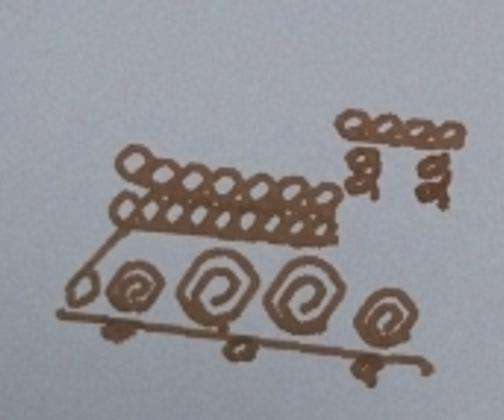

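Request:
move:
  target:
    - [0,0,0,0,0,0,1,0,0,0,-0.017289,0,0.14104,-1]
    - [0,0,0,0,0,0,1,0,0,0,-0.019689,0,0.15004,-1]
    - [0,0,0,0,0,0,1,0,0,0.03147,-0.019689,0,0.15004,-1]
    - [0,0,0,0,0,0,1,0,0,0.03147,-0.015525,0,0.156421,-1]
    - [0,0,0,0,0,0,1,0,0,0.03147,-0.013142,0,0.15776,-1]
    - [0,0,0,0,0,0,1,0,0,0.03147,-0.011762,0,0.147234,-1]
    - [0,0,0,0,0,0,1,0,0,0.03147,-0.014796,0,0.14385,-1]
    - [0,0,0,0,0,0,1,0,0,0.03147,-0.016761,0,0.141141,-1]
    - [0,0,0,0,0,0,1,0,0,0.03147,-0.018869,0,0.140072,-1]
    - [0,0,0,0,0,0,1,0,0,0.03147,-0.020249,0,0.150598,-1]
    - [0,0,0,0,0,0,1,0,0,0.03147,-0.012303,0,0.162671,-1]
    - [0,0,0,0,0,0,1,0,0,0.03147,-0.01026,0,0.165904,-1]
    - [0,0,0,0,0,0,1,0,0,0.03147,-0.007877,0,0.167243,-1]
    - [0,0,0,0,0,0,1,0,0,0.03147,-0.006497,0,0.156717,-1]
    - [0,0,0,0,0,0,1,0,0,0.03147,-0.009531,0,0.153333,-1]
  speed: [0.5,0.06,0.08,0.09,0.09,0.09,0.09,0.09,0.09,0.09,0.09,0.09,0.09,0.09,0.09]
  blend: [0.01,0,0,0.004,0.004,0.004,0.004,0.004,0.004,0.004,0.004,0.004,0.004,0.004,0]

Request:
move:
  target:
    - [0,0,0,0,0,0,1,0,0,0,-0.001965,0,-0.002709,-1]
    - [0,0,0,0,0,0,1,0,0,0,-0.004073,0,-0.003778,-1]
    - [0,0,0,0,0,0,1,0,0,0,-0.005453,0,0.006748,-1]
    - [0,0,0,0,0,0,1,0,0,0,0.003182,0,0.018255,-1]
    - [0,0,0,0,0,0,1,0,0,0,0.005225,0,0.021488,-1]
    - [0,0,0,0,0,0,1,0,0,0,0.007608,0,0.022827,-1]
    - [0,0,0,0,0,0,1,0,0,0,0.008988,0,0.012301,-1]
    - [0,0,0,0,0,0,1,0,0,0,0.005954,0,0.008917,-1]
    - [0,0,0,0,0,0,1,0,0,0,0.003989,0,0.006208,-1]
    - [0,0,0,0,0,0,1,0,0,0,0.001881,0,0.005139,-1]
    - [0,0,0,0,0,0,1,0,0,0,0.000501,0,0.015665,-1]
    - [0,0,0,0,0,0,1,0,0,0,0.003182,0,0.018255,-1]
    - [0,0,0,0,0,0,1,0,0,-0.03147,0.003182,0,0.018255,-1]
    - [0,0,0,0,0,0,1,0,0,-0.03147,-0.012259,0,-0.00674,-1]
    - [0,0,0,0,0,0,1,0,0,-0.03147,-0.014659,0,0.00226,-1]
  speed: [0.09,0.09,0.09,0.09,0.09,0.09,0.09,0.09,0.09,0.09,0.09,0.09,0.3,0.3,0.06]
  blend: [0.004,0.004,0.004,0.004,0.004,0.004,0.004,0.004,0.004,0.004,0.004,0,0,0,0]

Request:
move:
  target:
    - [0,0,0,0,0,0,1,0,0,0.03147,0,0,0,-1]
    - [0,0,0,0,0,0,1,0,0,0.03147,0.003263,0,0.006063,-1]
    - [0,0,0,0,0,0,1,0,0,0.03147,0.005504,0,0.007271,-1]
    - [0,0,0,0,0,0,1,0,0,0.03147,0.00743,0,-0.002332,-1]
    - [0,0,0,0,0,0,1,0,0,0.03147,0.008179,0,-0.004901,-1]
    - [0,0,0,0,0,0,1,0,0,0.03147,0.005096,0,-0.008046,-1]
    - [0,0,0,0,0,0,1,0,0,0.03147,0.002653,0,-0.009519,-1]
    - [0,0,0,0,0,0,1,0,0,0.03147,0.000727,0,0.000084,-1]
    - [0,0,0,0,0,0,1,0,0,0.03147,-0.000022,0,0.002653,-1]
    - [0,0,0,0,0,0,1,0,0,0.03147,0.006962,0,0.011855,-1]
    - [0,0,0,0,0,0,1,0,0,0.03147,0.009203,0,0.013063,-1]
    - [0,0,0,0,0,0,1,0,0,0.03147,0.011129,0,0.00346,-1]
    - [0,0,0,0,0,0,1,0,0,0.03147,0.011878,0,0.000891,-1]
    - [0,0,0,0,0,0,1,0,0,0.03147,0.008795,0,-0.002254,-1]
    - [0,0,0,0,0,0,1,0,0,0.03147,0.006352,0,-0.003727,-1]
  speed: [0.08,0.09,0.09,0.09,0.09,0.09,0.09,0.09,0.09,0.09,0.09,0.09,0.09,0.09,0.09]
  blend: [0,0.004,0.004,0.004,0.004,0.004,0.004,0.004,0.004,0.004,0.004,0.004,0.004,0.004,0]

Request:
move:
  target:
    - [0,0,0,0,0,0,1,0,0,0,-0.001926,0,0.009603,-1]
    - [0,0,0,0,0,0,1,0,0,0,-0.002675,0,0.012172,-1]
    - [0,0,0,0,0,0,1,0,0,0,0.004388,0,0.021481,-1]
    - [0,0,0,0,0,0,1,0,0,0,0.006629,0,0.022689,-1]
    - [0,0,0,0,0,0,1,0,0,0,0.008555,0,0.013086,-1]
    - [0,0,0,0,0,0,1,0,0,0,0.009304,0,0.010517,-1]
    - [0,0,0,0,0,0,1,0,0,0,0.006221,0,0.007372,-1]
    - [0,0,0,0,0,0,1,0,0,0,0.003778,0,0.005899,-1]
    - [0,0,0,0,0,0,1,0,0,0,0.001852,0,0.015502,-1]
    - [0,0,0,0,0,0,1,0,0,0,0.001103,0,0.018071,-1]
    - [0,0,0,0,0,0,1,0,0,0,0.008571,0,0.027978,-1]
    - [0,0,0,0,0,0,1,0,0,0,0.010812,0,0.029186,-1]
    - [0,0,0,0,0,0,1,0,0,0,0.012738,0,0.019583,-1]
    - [0,0,0,0,0,0,1,0,0,0,0.013487,0,0.017014,-1]
    - [0,0,0,0,0,0,1,0,0,0,0.010404,0,0.013869,-1]
  speed: 0.09
  blend: [0.004,0.004,0.004,0.004,0.004,0.004,0.004,0.004,0.004,0.004,0.004,0.004,0.004,0.004,0]

Request:
move:
  target:
    - [0,0,0,0,0,0,1,0,0,0,-0.002443,0,-0.001473,-1]
    - [0,0,0,0,0,0,1,0,0,0,-0.004369,0,0.00813,-1]
    - [0,0,0,0,0,0,1,0,0,0,-0.005118,0,0.010699,-1]
    - [0,0,0,0,0,0,1,0,0,0,-0.002035,0,0.013844,-1]
    - [0,0,0,0,0,0,1,0,0,-0.03147,-0.002035,0,0.013844,-1]
    - [0,0,0,0,0,0,1,0,0,-0.03147,-0.002035,0,-0.146156,-1]
  speed: [0.09,0.09,0.09,0.09,0.3,0.6]
  blend: [0.004,0.004,0.004,0,0,0]
  cameras: ["cam_above"]

Request:
zoom_image:
  camera: "cam_above"
  region: [205, 280, 325, 380]

Scene clock: 376.63 s.
left_arm: end_effector_position=(+0.2995, +0.5017, +0.3157) grip_measured=+1.000 grip_effort_nm=0.00 end_effector_quat_wxyz=(+0.792, -0.163, +0.559, +0.183) | right_arm: end_effector_position=(+0.3110, +0.0468, +0.0950) grip_measured=-0.782 grip_effort_nm=-1.03 end_effector_quat_wxyz=(-0.434, +0.567, -0.418, -0.561)
Joint positions: left_arm=[1.008 -0.037 1.012 -0.055 0.332 0.444 0.094] | right_arm=[1.246 0.003 2.379 -1.325 1.162 0.539 0.01]
Joint torques (N m): left_arm=[1.55 0.05 -4.22 -0.02 7.19 0.53] | right_arm=[1.26 -0.04 -8.51 -0.07 6.3 -0.59]
Heat: left arm: 40 °C; right arm: 42 °C.
Joint targets: left_arm=[1.021 -0.037 0.991 -0.053 0.341 0.450] | right_arm=[1.250 0.000 2.387 -1.333 1.185 0.532]
move: done

Scene clock: 383.00 s.
left_arm: end_effector_position=(+0.2995, +0.5017, +0.3157) grip_measured=+1.000 grip_effort_nm=0.00 end_effector_quat_wxyz=(+0.792, -0.163, +0.559, +0.183) | right_arm: end_effector_position=(+0.2929, +0.0377, +0.1052) grip_measured=-0.782 grip_effort_nm=-1.03 end_effector_quat_wxyz=(-0.408, +0.596, -0.376, -0.580)
Joint positions: left_arm=[1.008 -0.037 1.012 -0.055 0.332 0.444 0.094] | right_arm=[1.246 0.003 2.354 -1.448 1.162 0.533 0.01]
Joint torques (N m): left_arm=[1.58 0.03 -4.31 0 7.02 0.42] | right_arm=[1.18 -0.04 -11.81 -0.07 6.32 0.36]
Heat: left arm: 40 °C; right arm: 42 °C.
Joint targets: left_arm=[1.021 -0.037 0.991 -0.053 0.341 0.450] | right_arm=[1.250 0.000 2.317 -1.458 1.185 0.537]
move: off_target (right_arm); right_arm: the shoulder is farthest, 0.037 rad from its target

Scene clock: 388.00 s.
left_arm: end_effector_position=(+0.2995, +0.5017, +0.3157) grip_measured=+1.000 grip_effort_nm=0.00 end_effector_quat_wxyz=(+0.792, -0.163, +0.559, +0.183) | right_arm: end_effector_position=(+0.3011, +0.0421, +0.0949) grip_measured=-0.782 grip_effort_nm=-1.03 end_effector_quat_wxyz=(-0.417, +0.581, -0.400, -0.574)
Joint positions: left_arm=[1.008 -0.037 1.012 -0.055 0.332 0.444 0.094] | right_arm=[1.246 0.003 2.379 -1.39 1.162 0.536 0.01]
Joint torques (N m): left_arm=[1.57 0.05 -4.19 -0.03 6.99 0.4] | right_arm=[1.22 -0.04 -8.47 -0.11 6.27 -0.58]
Heat: left arm: 40 °C; right arm: 42 °C.
Joint targets: left_arm=[1.021 -0.037 0.991 -0.053 0.341 0.450] | right_arm=[1.250 0.000 2.387 -1.404 1.185 0.529]
move: done; blend cut to 0.0032 rad at target 4, 0.0032 rad at target 5, 0.0032 rad at target 8, 0.0032 rad at target 9, 0.0032 rad at target 12, 0.0032 rad at target 13

Scene clock: 392.13 s.
left_arm: end_effector_position=(+0.2995, +0.5017, +0.3157) grip_measured=+1.000 grip_effort_nm=0.00 end_effector_quat_wxyz=(+0.792, -0.163, +0.559, +0.183) | right_arm: end_effector_position=(+0.3032, +0.0562, +0.0953) grip_measured=-0.782 grip_effort_nm=-1.03 end_effector_quat_wxyz=(-0.432, +0.570, -0.415, -0.563)
Joint positions: left_arm=[1.008 -0.037 1.012 -0.055 0.332 0.444 0.094] | right_arm=[1.246 0.003 2.379 -1.308 1.162 0.567 0.01]
Joint torques (N m): left_arm=[1.55 0.04 -4.33 0 7.16 0.4] | right_arm=[1.27 -0.03 -8.51 -0.06 6.31 -0.59]
Heat: left arm: 40 °C; right arm: 42 °C.
Joint targets: left_arm=[1.021 -0.037 0.991 -0.053 0.341 0.450] | right_arm=[1.250 0.000 2.387 -1.315 1.185 0.560]
move: done; blend cut to 0.0032 rad at target 1, 0.0032 rad at target 2, 0.0032 rad at target 5, 0.0032 rad at target 6, 0.0032 rad at target 9, 0.0032 rad at target 10, 0.0032 rad at target 13, 0.0032 rad at target 14

Scene clock: 395.07 s.
left_arm: end_effector_position=(+0.2995, +0.5017, +0.3157) grip_measured=+1.000 grip_effort_nm=0.00 end_effector_quat_wxyz=(+0.792, -0.163, +0.559, +0.183) | right_arm: end_effector_position=(+0.4127, -0.0687, +0.1063) grip_measured=-0.782 grip_effort_nm=-1.03 end_effector_quat_wxyz=(+0.521, -0.503, +0.491, +0.484)
Joint positions: left_arm=[1.008 -0.037 1.012 -0.055 0.332 0.444 0.094] | right_arm=[1.246 0.003 2.354 -1.335 1.162 0.227 0.01]
Joint torques (N m): left_arm=[1.57 0.02 -4.25 0.02 7.24 0.49] | right_arm=[1.24 -0.04 -11.84 0.05 6.46 0.75]
Heat: left arm: 40 °C; right arm: 42 °C.
Joint targets: left_arm=[1.021 -0.037 0.991 -0.053 0.341 0.450] | right_arm=[1.250 0.000 2.317 -1.333 1.185 0.235]
move: off_target (right_arm); blend cut to 0.0032 rad at target 2, 0.0032 rad at target 3; right_arm: the shoulder is farthest, 0.037 rad from its target

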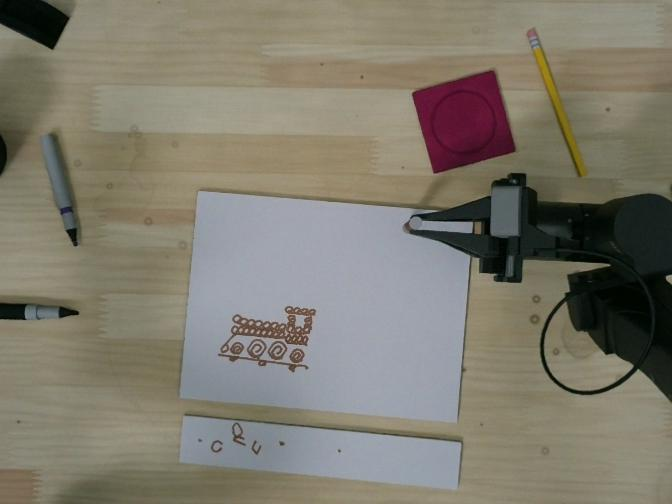

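Scaled by 4.200 from the camera's image (finer frame: 960x720).

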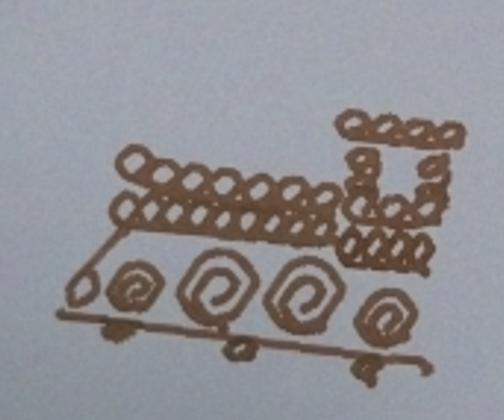

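Request:
move:
  target:
    - [0,0,0,0,0,0,1, 0,0,0,-0.028735,0,-0.072815,-1]
    - [0,0,0,0,0,0,1, 0,0,0,-0.026335,0,-0.063815,-1]
    - [0,0,0,0,0,0,1, 0,0,0.03147,-0.026335,0,-0.063815,-1]
    - [0,0,0,0,0,0,1, 0,0,0.03147,-0.025346,0,-0.056908,-1]
    - [0,0,0,0,0,0,1, 0,0,0.03147,-0.021923,0,-0.051854,-1]
    - [0,0,0,0,0,0,1, 0,0,0.03147,-0.02012,0,-0.050742,-1]
    - [0,0,0,0,0,0,1, 0,0,0.03147,-0.018906,0,-0.061416,-1]
    - [0,0,0,0,0,0,1, 0,0,0.03147,-0.021771,0,-0.064865,-1]
    - [0,0,0,0,0,0,1, 0,0,0.03147,-0.023336,0,-0.067572,-1]
    - [0,0,0,0,0,0,1, 0,0,0.03147,-0.025233,0,-0.068794,-1]
    - [0,0,0,0,0,0,1, 0,0,0.03147,-0.026447,0,-0.05812,-1]
    - [0,0,0,0,0,0,1, 0,0,0.03147,-0.023959,0,-0.051531,-1]
    - [0,0,0,0,0,0,1, 0,0,0,-0.023959,0,-0.051531,-1]
  speed: [0.5,0.06,0.08,0.09,0.09,0.09,0.09,0.09,0.09,0.09,0.09,0.09,0.3]
  blend: [0,0,0,0.004,0.004,0.004,0.004,0.004,0.004,0.004,0.004,0,0]
  cameras: []

Scene clock: 418.13 s.
left_arm: end_effector_position=(+0.2995, +0.5017, +0.3157) grip_measured=+1.000 grip_effort_nm=0.00 end_effector_quat_wxyz=(+0.792, -0.163, +0.559, +0.183) | right_arm: end_effector_position=(+0.4042, -0.1161, +0.1046) grip_measured=-0.782 grip_effort_nm=-1.03 end_effector_quat_wxyz=(+0.497, -0.527, +0.470, +0.504)
Joint positions: left_arm=[1.008 -0.037 1.012 -0.055 0.332 0.444 0.094] | right_arm=[1.246 0.003 2.353 -1.536 1.162 0.114 0.01]
Joint torques (N m): left_arm=[1.57 0.06 -4.36 -0.02 7.13 0.31] | right_arm=[1.13 -0.04 -11.69 0.05 6.34 0.5]
Heat: left arm: 40 °C; right arm: 43 °C.
Joint targets: left_arm=[1.021 -0.037 0.991 -0.053 0.341 0.450] | right_arm=[1.250 0.000 2.317 -1.536 1.185 0.120]
move: off_target (right_arm); right_arm: the shoulder is farthest, 0.036 rad from its target

Request:
move:
  target:
    - [0,0,0,0,0,0,1, 0,0,0,-0.004429,0,-0.011507,-1]
    - [0,0,0,0,0,0,1, 0,0,0,-0.002029,0,-0.002507,-1]
    - [0,0,0,0,0,0,1, 0,0,0.03147,-0.002029,0,-0.002507,-1]
    - [0,0,0,0,0,0,1, 0,0,0.03147,0.000439,0,0.011299,-1]
    - [0,0,0,0,0,0,1, 0,0,0.03147,0.006348,0,0.01955,-1]
    - [0,0,0,0,0,0,1, 0,0,0.03147,0.00978,0,0.021328,-1]
    - [0,0,0,0,0,0,1, 0,0,0.03147,0.012468,0,0.008753,-1]
    - [0,0,0,0,0,0,1, 0,0,0.03147,0.00953,0,0.004522,-1]
    - [0,0,0,0,0,0,1, 0,0,0.03147,0.006506,0,-0.000461,-1]
    - [0,0,0,0,0,0,1, 0,0,0.03147,0.002901,0,-0.002414,-1]
    - [0,0,0,0,0,0,1, 0,0,0.03147,0.000213,0,0.010161,-1]
    - [0,0,0,0,0,0,1, 0,0,0.03147,0.002133,0,0.018371,-1]
    - [0,0,0,0,0,0,1, 0,0,0.03147,0.00732,0,0.038555,-1]
  speed: [0.4,0.06,0.08,0.09,0.09,0.09,0.09,0.09,0.09,0.09,0.09,0.09,0.09]
  blend: [0,0,0,0.004,0.004,0.004,0.004,0.004,0.004,0.004,0.004,0.004,0]
  cameras: ["cam_above"]

Scene clock: 425.40 s.
left_arm: end_effector_position=(+0.2995, +0.5017, +0.3157) grip_measured=+1.000 grip_effort_nm=0.00 end_effector_quat_wxyz=(+0.792, -0.163, +0.559, +0.183) | right_arm: end_effector_position=(+0.3932, -0.0807, +0.0944) grip_measured=-0.782 grip_effort_nm=-1.03 end_effector_quat_wxyz=(-0.483, +0.528, -0.469, -0.517)
Joint positions: left_arm=[1.008 -0.037 1.012 -0.055 0.332 0.444 0.094] | right_arm=[1.246 0.003 2.379 -1.48 1.162 0.2 0.01]
Joint torques (N m): left_arm=[1.58 0.02 -4.34 -0.01 7.19 0.49] | right_arm=[1.17 -0.04 -8.42 0.08 6.22 0.5]
Heat: left arm: 40 °C; right arm: 43 °C.
Joint targets: left_arm=[1.021 -0.037 0.991 -0.053 0.341 0.450] | right_arm=[1.250 0.000 2.387 -1.474 1.185 0.206]
move: done

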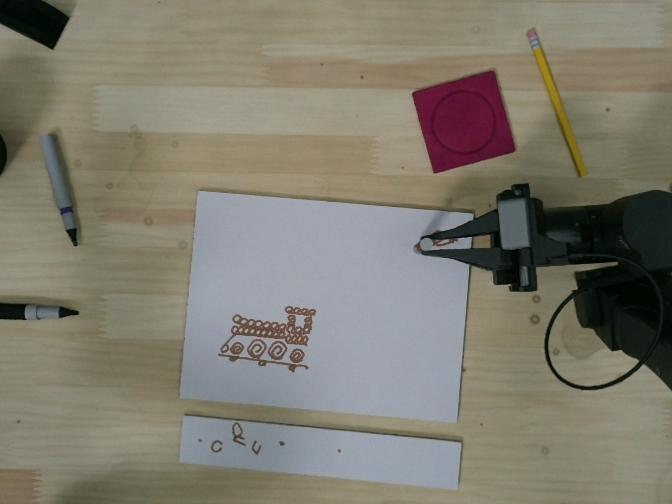

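Request:
move:
  target:
    - [0,0,0,0,0,0,1, 0,0,0,0.00656,0,0.009752,-1]
    - [0,0,0,0,0,0,1, 0,0,0,0.010627,0,0.011832,-1]
    - [0,0,0,0,0,0,1, 0,0,0,0.01357,0,-0.001034,-1]
    - [0,0,0,0,0,0,1, 0,0,0,0.010298,0,-0.006377,-1]
    - [0,0,0,0,0,0,1, 0,0,0,0.006559,0,-0.012207,-1]
    - [0,0,0,0,0,0,1, 0,0,0,0.002284,0,-0.014492,-1]
    - [0,0,0,0,0,0,1, 0,0,0,-0.000659,0,-0.001626,-1]
    - [0,0,0,0,0,0,1, 0,0,0,0.002528,0,0.008747,-1]
    - [0,0,0,0,0,0,1, 0,0,0,0.007402,0,0.023961,-1]
  speed: 0.09
  blend: [0.004,0.004,0.004,0.004,0.004,0.004,0.004,0.004,0]
  cameras: []

Request:
move:
  target:
    - [0,0,0,0,0,0,1, 0,0,0,0.007206,0,0.009436,-1]
    - [0,0,0,0,0,0,1, 0,0,0,0.011036,0,0.011377,-1]
    - [0,0,0,0,0,0,1, 0,0,0,0.013585,0,-0.000834,-1]
    - [0,0,0,0,0,0,1, 0,0,0,0.010184,0,-0.006186,-1]
    - [0,0,0,0,0,0,1, 0,0,0,0.006506,0,-0.011627,-1]
    - [0,0,0,0,0,0,1, 0,0,0,0.002477,0,-0.013759,-1]
    - [0,0,0,0,0,0,1, 0,0,0,-0.000072,0,-0.001548,-1]
    - [0,0,0,0,0,0,1, 0,0,0,0.002895,0,0.008833,-1]
    - [0,0,0,0,0,0,1, 0,0,0,0.008941,0,0.02527,-1]
  speed: 0.09
  blend: [0.004,0.004,0.004,0.004,0.004,0.004,0.004,0.004,0]
  cameras: []

Scene clock: 430.13 s.
left_arm: end_effector_position=(+0.2995, +0.5017, +0.3157) grip_measured=+1.000 grip_effort_nm=0.00 end_effector_quat_wxyz=(+0.792, -0.163, +0.559, +0.183) | right_arm: end_effector_position=(+0.3900, -0.0586, +0.0947) grip_measured=-0.782 grip_effort_nm=-1.03 end_effector_quat_wxyz=(-0.486, +0.525, -0.471, -0.516)
Joint positions: left_arm=[1.008 -0.037 1.012 -0.055 0.332 0.444 0.094] | right_arm=[1.246 0.003 2.379 -1.418 1.162 0.253 0.01]
Joint torques (N m): left_arm=[1.54 0.06 -4.38 0.02 7.12 0.49] | right_arm=[1.2 -0.04 -8.46 0.08 6.24 0.51]
Heat: left arm: 40 °C; right arm: 42 °C.
Joint targets: left_arm=[1.021 -0.037 0.991 -0.053 0.341 0.450] | right_arm=[1.250 0.000 2.387 -1.411 1.185 0.259]
move: done

Scene clock: 434.17 s.
left_arm: end_effector_position=(+0.2995, +0.5017, +0.3157) grip_measured=+1.000 grip_effort_nm=0.00 end_effector_quat_wxyz=(+0.792, -0.163, +0.559, +0.183) | right_arm: end_effector_position=(+0.3873, -0.0355, +0.0951) grip_measured=-0.782 grip_effort_nm=-1.03 end_effector_quat_wxyz=(+0.491, -0.520, +0.476, +0.512)
Joint positions: left_arm=[1.008 -0.037 1.012 -0.055 0.332 0.444 0.094] | right_arm=[1.246 0.003 2.379 -1.342 1.162 0.309 0.01]
Joint torques (N m): left_arm=[1.57 0.05 -4.31 -0.05 7.2 0.47] | right_arm=[1.25 -0.04 -8.49 0.08 6.3 0.51]
Heat: left arm: 40 °C; right arm: 42 °C.
Joint targets: left_arm=[1.021 -0.037 0.991 -0.053 0.341 0.450] | right_arm=[1.250 0.000 2.387 -1.335 1.185 0.316]
move: done

Request:
move:
  target:
    - [0,0,0,0,0,0,1, 0,0,0,0.007439,0,0.009679,-1]
    - [0,0,0,0,0,0,1, 0,0,0,0.011241,0,0.011594,-1]
    - [0,0,0,0,0,0,1, 0,0,0,0.013536,0,-0.000177,-1]
    - [0,0,0,0,0,0,1, 0,0,0,0.009901,0,-0.005848,-1]
    - [0,0,0,0,0,0,1, 0,0,0,0.006073,0,-0.011215,-1]
    - [0,0,0,0,0,0,1, 0,0,0,0.002068,0,-0.013318,-1]
    - [0,0,0,0,0,0,1, 0,0,0,-0.000227,0,-0.001547,-1]
    - [0,0,0,0,0,0,1, 0,0,0,0.002902,0,0.009052,-1]
    - [0,0,0,0,0,0,1, 0,0,0,0.006849,0,0.02211,-1]
  speed: 0.09
  blend: [0.004,0.004,0.004,0.004,0.004,0.004,0.004,0.004,0]
  cameras: []

Request:
move:
  target:
    - [0,0,0,0,0,0,1, 0,0,0,0.008171,0,0.009983,-1]
    - [0,0,0,0,0,0,1, 0,0,0,0.012062,0,0.011938,-1]
    - [0,0,0,0,0,0,1, 0,0,0,0.01422,0,0.000413,-1]
    - [0,0,0,0,0,0,1, 0,0,0,0.010324,0,-0.005692,-1]
    - [0,0,0,0,0,0,1, 0,0,0,0.006257,0,-0.011172,-1]
    - [0,0,0,0,0,0,1, 0,0,0,0.002159,0,-0.01332,-1]
    - [0,0,0,0,0,0,1, 0,0,0,0.000001,0,-0.001795,-1]
    - [0,0,0,0,0,0,1, 0,0,0,0.003322,0,0.008598,-1]
    - [0,0,0,0,0,0,1, 0,0,0,0.007355,0,0.01953,-1]
  speed: 0.09
  blend: [0.004,0.004,0.004,0.004,0.004,0.004,0.004,0.004,0]
  cameras: []

Request:
move:
  target:
    - [0,0,0,0,0,0,1, 0,0,0,0.007365,0,0.00966,-1]
    - [0,0,0,0,0,0,1, 0,0,0,0.011198,0,0.011591,-1]
    - [0,0,0,0,0,0,1, 0,0,0,0.013172,0,0.000358,-1]
    - [0,0,0,0,0,0,1, 0,0,0,0.009095,0,-0.005923,-1]
    - [0,0,0,0,0,0,1, 0,0,0,0.004953,0,-0.011334,-1]
    - [0,0,0,0,0,0,1, 0,0,0,0.000909,0,-0.013455,-1]
    - [0,0,0,0,0,0,1, 0,0,0,-0.001065,0,-0.002222,-1]
    - [0,0,0,0,0,0,1, 0,0,0,0.003186,0,0.008212,-1]
    - [0,0,0,0,0,0,1, 0,0,0,0.00872,0,0.022316,-1]
  speed: 0.09
  blend: [0.004,0.004,0.004,0.004,0.004,0.004,0.004,0.004,0]
  cameras: ["cam_above"]

Scene clock: 440.27 s.
left_arm: end_effector_position=(+0.2995, +0.5017, +0.3157) grip_measured=+1.000 grip_effort_nm=0.00 end_effector_quat_wxyz=(+0.792, -0.163, +0.559, +0.183) | right_arm: end_effector_position=(+0.3824, -0.0156, +0.0954) grip_measured=-0.782 grip_effort_nm=-1.03 end_effector_quat_wxyz=(+0.494, -0.517, +0.478, +0.510)
Joint positions: left_arm=[1.008 -0.037 1.012 -0.055 0.332 0.444 0.094] | right_arm=[1.246 0.003 2.379 -1.284 1.162 0.359 0.01]
Joint torques (N m): left_arm=[1.52 0.03 -4.33 0.01 7.12 0.4] | right_arm=[1.28 -0.04 -8.5 0.08 6.32 0.5]
Heat: left arm: 40 °C; right arm: 42 °C.
Joint targets: left_arm=[1.021 -0.037 0.991 -0.053 0.341 0.450] | right_arm=[1.250 0.000 2.387 -1.277 1.185 0.365]
move: done

Scene clock: 444.30 s.
left_arm: end_effector_position=(+0.2995, +0.5017, +0.3157) grip_measured=+1.000 grip_effort_nm=0.00 end_effector_quat_wxyz=(+0.792, -0.163, +0.559, +0.183) | right_arm: end_effector_position=(+0.3792, +0.0017, +0.0957) grip_measured=-0.782 grip_effort_nm=-1.03 end_effector_quat_wxyz=(+0.499, -0.512, +0.482, +0.506)
Joint positions: left_arm=[1.008 -0.037 1.012 -0.055 0.332 0.444 0.094] | right_arm=[1.246 0.003 2.379 -1.222 1.162 0.402 0.01]
Joint torques (N m): left_arm=[1.56 0.03 -4.19 0 7.06 0.32] | right_arm=[1.32 -0.04 -8.55 0.08 6.37 0.51]
Heat: left arm: 40 °C; right arm: 42 °C.
Joint targets: left_arm=[1.021 -0.037 0.991 -0.053 0.341 0.450] | right_arm=[1.250 0.000 2.387 -1.214 1.185 0.408]
move: done

Scene clock: 448.50 s.
left_arm: end_effector_position=(+0.2995, +0.5017, +0.3157) grip_measured=+1.000 grip_effort_nm=0.00 end_effector_quat_wxyz=(+0.792, -0.163, +0.559, +0.183) | right_arm: end_effector_position=(+0.3752, +0.0210, +0.0960) grip_measured=-0.782 grip_effort_nm=-1.03 end_effector_quat_wxyz=(+0.505, -0.506, +0.488, +0.500)
Joint positions: left_arm=[1.008 -0.037 1.012 -0.055 0.332 0.444 0.094] | right_arm=[1.246 0.003 2.379 -1.148 1.162 0.452 0.01]
Joint torques (N m): left_arm=[1.58 0.02 -4.33 0.02 7.17 0.44] | right_arm=[1.36 -0.04 -8.58 0.08 6.41 0.5]
Heat: left arm: 40 °C; right arm: 42 °C.
Joint targets: left_arm=[1.021 -0.037 0.991 -0.053 0.341 0.450] | right_arm=[1.250 0.000 2.387 -1.140 1.185 0.458]
move: done

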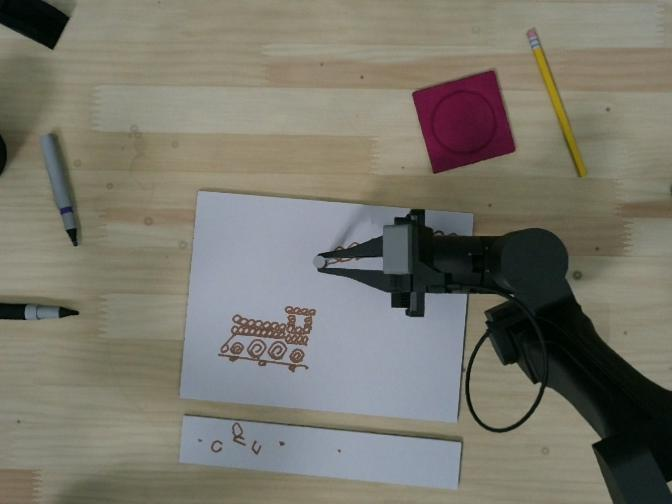

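Request:
move:
  target:
    - [0,0,0,0,0,0,1, 0,0,0,0.007295,0,0.009901,-1]
    - [0,0,0,0,0,0,1, 0,0,0,0.011014,0,0.011786,-1]
    - [0,0,0,0,0,0,1, 0,0,0,0.012745,0,0.000927,-1]
    - [0,0,0,0,0,0,1, 0,0,0,0.008436,0,-0.005516,-1]
    - [0,0,0,0,0,0,1, 0,0,0,0.004239,0,-0.0108,-1]
    - [0,0,0,0,0,0,1, 0,0,0,0.000311,0,-0.01287,-1]
    - [0,0,0,0,0,0,1, 0,0,0,-0.00142,0,-0.002011,-1]
    - [0,0,0,0,0,0,1, 0,0,0,0.003026,0,0.00788,-1]
    - [0,0,0,0,0,0,1, 0,0,0,0.006031,0,0.016233,-1]
  speed: 0.09
  blend: [0.004,0.004,0.004,0.004,0.004,0.004,0.004,0.004,0]
  cameras: []

Request:
move:
  target:
    - [0,0,0,0,0,0,1, 0,0,0,0.008761,0,0.010188,-1]
    - [0,0,0,0,0,0,1, 0,0,0,0.012437,0,0.012067,-1]
    - [0,0,0,0,0,0,1, 0,0,0,0.013996,0,0.001468,-1]
    - [0,0,0,0,0,0,1, 0,0,0,0.009444,0,-0.005205,-1]
    - [0,0,0,0,0,0,1, 0,0,0,0.005141,0,-0.01047,-1]
    - [0,0,0,0,0,0,1, 0,0,0,0.001254,0,-0.012533,-1]
    - [0,0,0,0,0,0,1, 0,0,0,-0.000305,0,-0.001934,-1]
    - [0,0,0,0,0,0,1, 0,0,0,0.003448,0,0.008087,-1]
    - [0,0,0,0,0,0,1, 0,0,0,0.006909,0,0.015489,-1]
  speed: 0.09
  blend: [0.004,0.004,0.004,0.004,0.004,0.004,0.004,0.004,0]
  cameras: []

Request:
move:
  target:
    - [0,0,0,0,0,0,1, 0,0,0,0.007931,0,0.010863,-1]
    - [0,0,0,0,0,0,1, 0,0,0,0.011401,0,0.012653,-1]
    - [0,0,0,0,0,0,1, 0,0,0,0.012761,0,0.002336,-1]
    - [0,0,0,0,0,0,1, 0,0,0,0.00812,0,-0.004208,-1]
    - [0,0,0,0,0,0,1, 0,0,0,0.003934,0,-0.009225,-1]
    - [0,0,0,0,0,0,1, 0,0,0,0.000262,0,-0.011191,-1]
    - [0,0,0,0,0,0,1, 0,0,0,-0.001098,0,-0.000874,-1]
    - [0,0,0,0,0,0,1, 0,0,0,0.003918,0,0.005003,-1]
    - [0,0,0,0,0,0,1, 0,0,0,0.007247,0,0.008609,-1]
    - [0,0,0,0,0,0,1, 0,0,0,0.009522,0,0.009466,-1]
    - [0,0,0,0,0,0,1, 0,0,0,0.010071,0,-0.000357,-1]
    - [0,0,0,0,0,0,1, 0,0,0,0.006229,0,-0.004205,-1]
    - [0,0,0,0,0,0,1, 0,0,0,0.002516,0,-0.007366,-1]
    - [0,0,0,0,0,0,1, 0,0,0,0.001836,0,0.002064,-1]
    - [0,0,0,0,0,0,1, 0,0,-0.03147,0.001836,0,0.002064,-1]
  speed: [0.09,0.09,0.09,0.09,0.09,0.09,0.09,0.09,0.09,0.09,0.09,0.09,0.09,0.09,0.3]
  blend: [0.004,0.004,0.004,0.004,0.004,0.004,0.004,0.004,0.004,0.004,0.004,0.004,0.004,0,0]
  cameras: []

Scene clock: 453.17 s.
left_arm: end_effector_position=(+0.2995, +0.5017, +0.3157) grip_measured=+1.000 grip_effort_nm=0.00 end_effector_quat_wxyz=(+0.792, -0.163, +0.559, +0.183) | right_arm: end_effector_position=(+0.3711, +0.0347, +0.0963) grip_measured=-0.782 grip_effort_nm=-1.03 end_effector_quat_wxyz=(+0.509, -0.502, +0.492, +0.497)
Joint positions: left_arm=[1.008 -0.037 1.012 -0.055 0.332 0.444 0.094] | right_arm=[1.246 0.003 2.379 -1.097 1.162 0.488 0.01]
Joint torques (N m): left_arm=[1.56 0.05 -4.25 -0.02 7.08 0.47] | right_arm=[1.38 -0.04 -8.61 0.08 6.45 0.5]
Heat: left arm: 40 °C; right arm: 42 °C.
Joint targets: left_arm=[1.021 -0.037 0.991 -0.053 0.341 0.450] | right_arm=[1.250 0.000 2.387 -1.089 1.185 0.494]
move: done

Scene clock: 457.23 s.
left_arm: end_effector_position=(+0.2995, +0.5017, +0.3157) grip_measured=+1.000 grip_effort_nm=0.00 end_effector_quat_wxyz=(+0.792, -0.163, +0.559, +0.183) | right_arm: end_effector_position=(+0.3686, +0.0474, +0.0965) grip_measured=-0.782 grip_effort_nm=-1.03 end_effector_quat_wxyz=(+0.515, -0.495, +0.498, +0.491)
Joint positions: left_arm=[1.008 -0.037 1.012 -0.055 0.332 0.444 0.094] | right_arm=[1.246 0.003 2.379 -1.038 1.162 0.522 0.01]
Joint torques (N m): left_arm=[1.57 0.02 -4.38 0.02 7.12 0.49] | right_arm=[1.41 -0.04 -8.62 0.08 6.48 0.5]
Heat: left arm: 40 °C; right arm: 41 °C.
Joint targets: left_arm=[1.021 -0.037 0.991 -0.053 0.341 0.450] | right_arm=[1.250 0.000 2.387 -1.031 1.185 0.528]
move: done

Scene clock: 463.33 s.
left_arm: end_effector_position=(+0.2995, +0.5017, +0.3157) grip_measured=+1.000 grip_effort_nm=0.00 end_effector_quat_wxyz=(+0.792, -0.163, +0.559, +0.183) | right_arm: end_effector_position=(+0.3730, +0.0491, +0.1087) grip_measured=-0.782 grip_effort_nm=-1.03 end_effector_quat_wxyz=(+0.530, -0.490, +0.496, +0.482)
Joint positions: left_arm=[1.008 -0.037 1.012 -0.055 0.332 0.444 0.094] | right_arm=[1.246 0.003 2.355 -1.006 1.162 0.527 0.01]
Joint torques (N m): left_arm=[1.56 0.05 -4.16 -0.02 7.16 0.59] | right_arm=[1.42 -0.04 -12.14 -0.08 6.72 0.5]
Heat: left arm: 40 °C; right arm: 41 °C.
Joint targets: left_arm=[1.021 -0.037 0.991 -0.053 0.341 0.450] | right_arm=[1.250 0.000 2.317 -1.015 1.185 0.533]
move: off_target (right_arm); right_arm: the shoulder is farthest, 0.038 rad from its target


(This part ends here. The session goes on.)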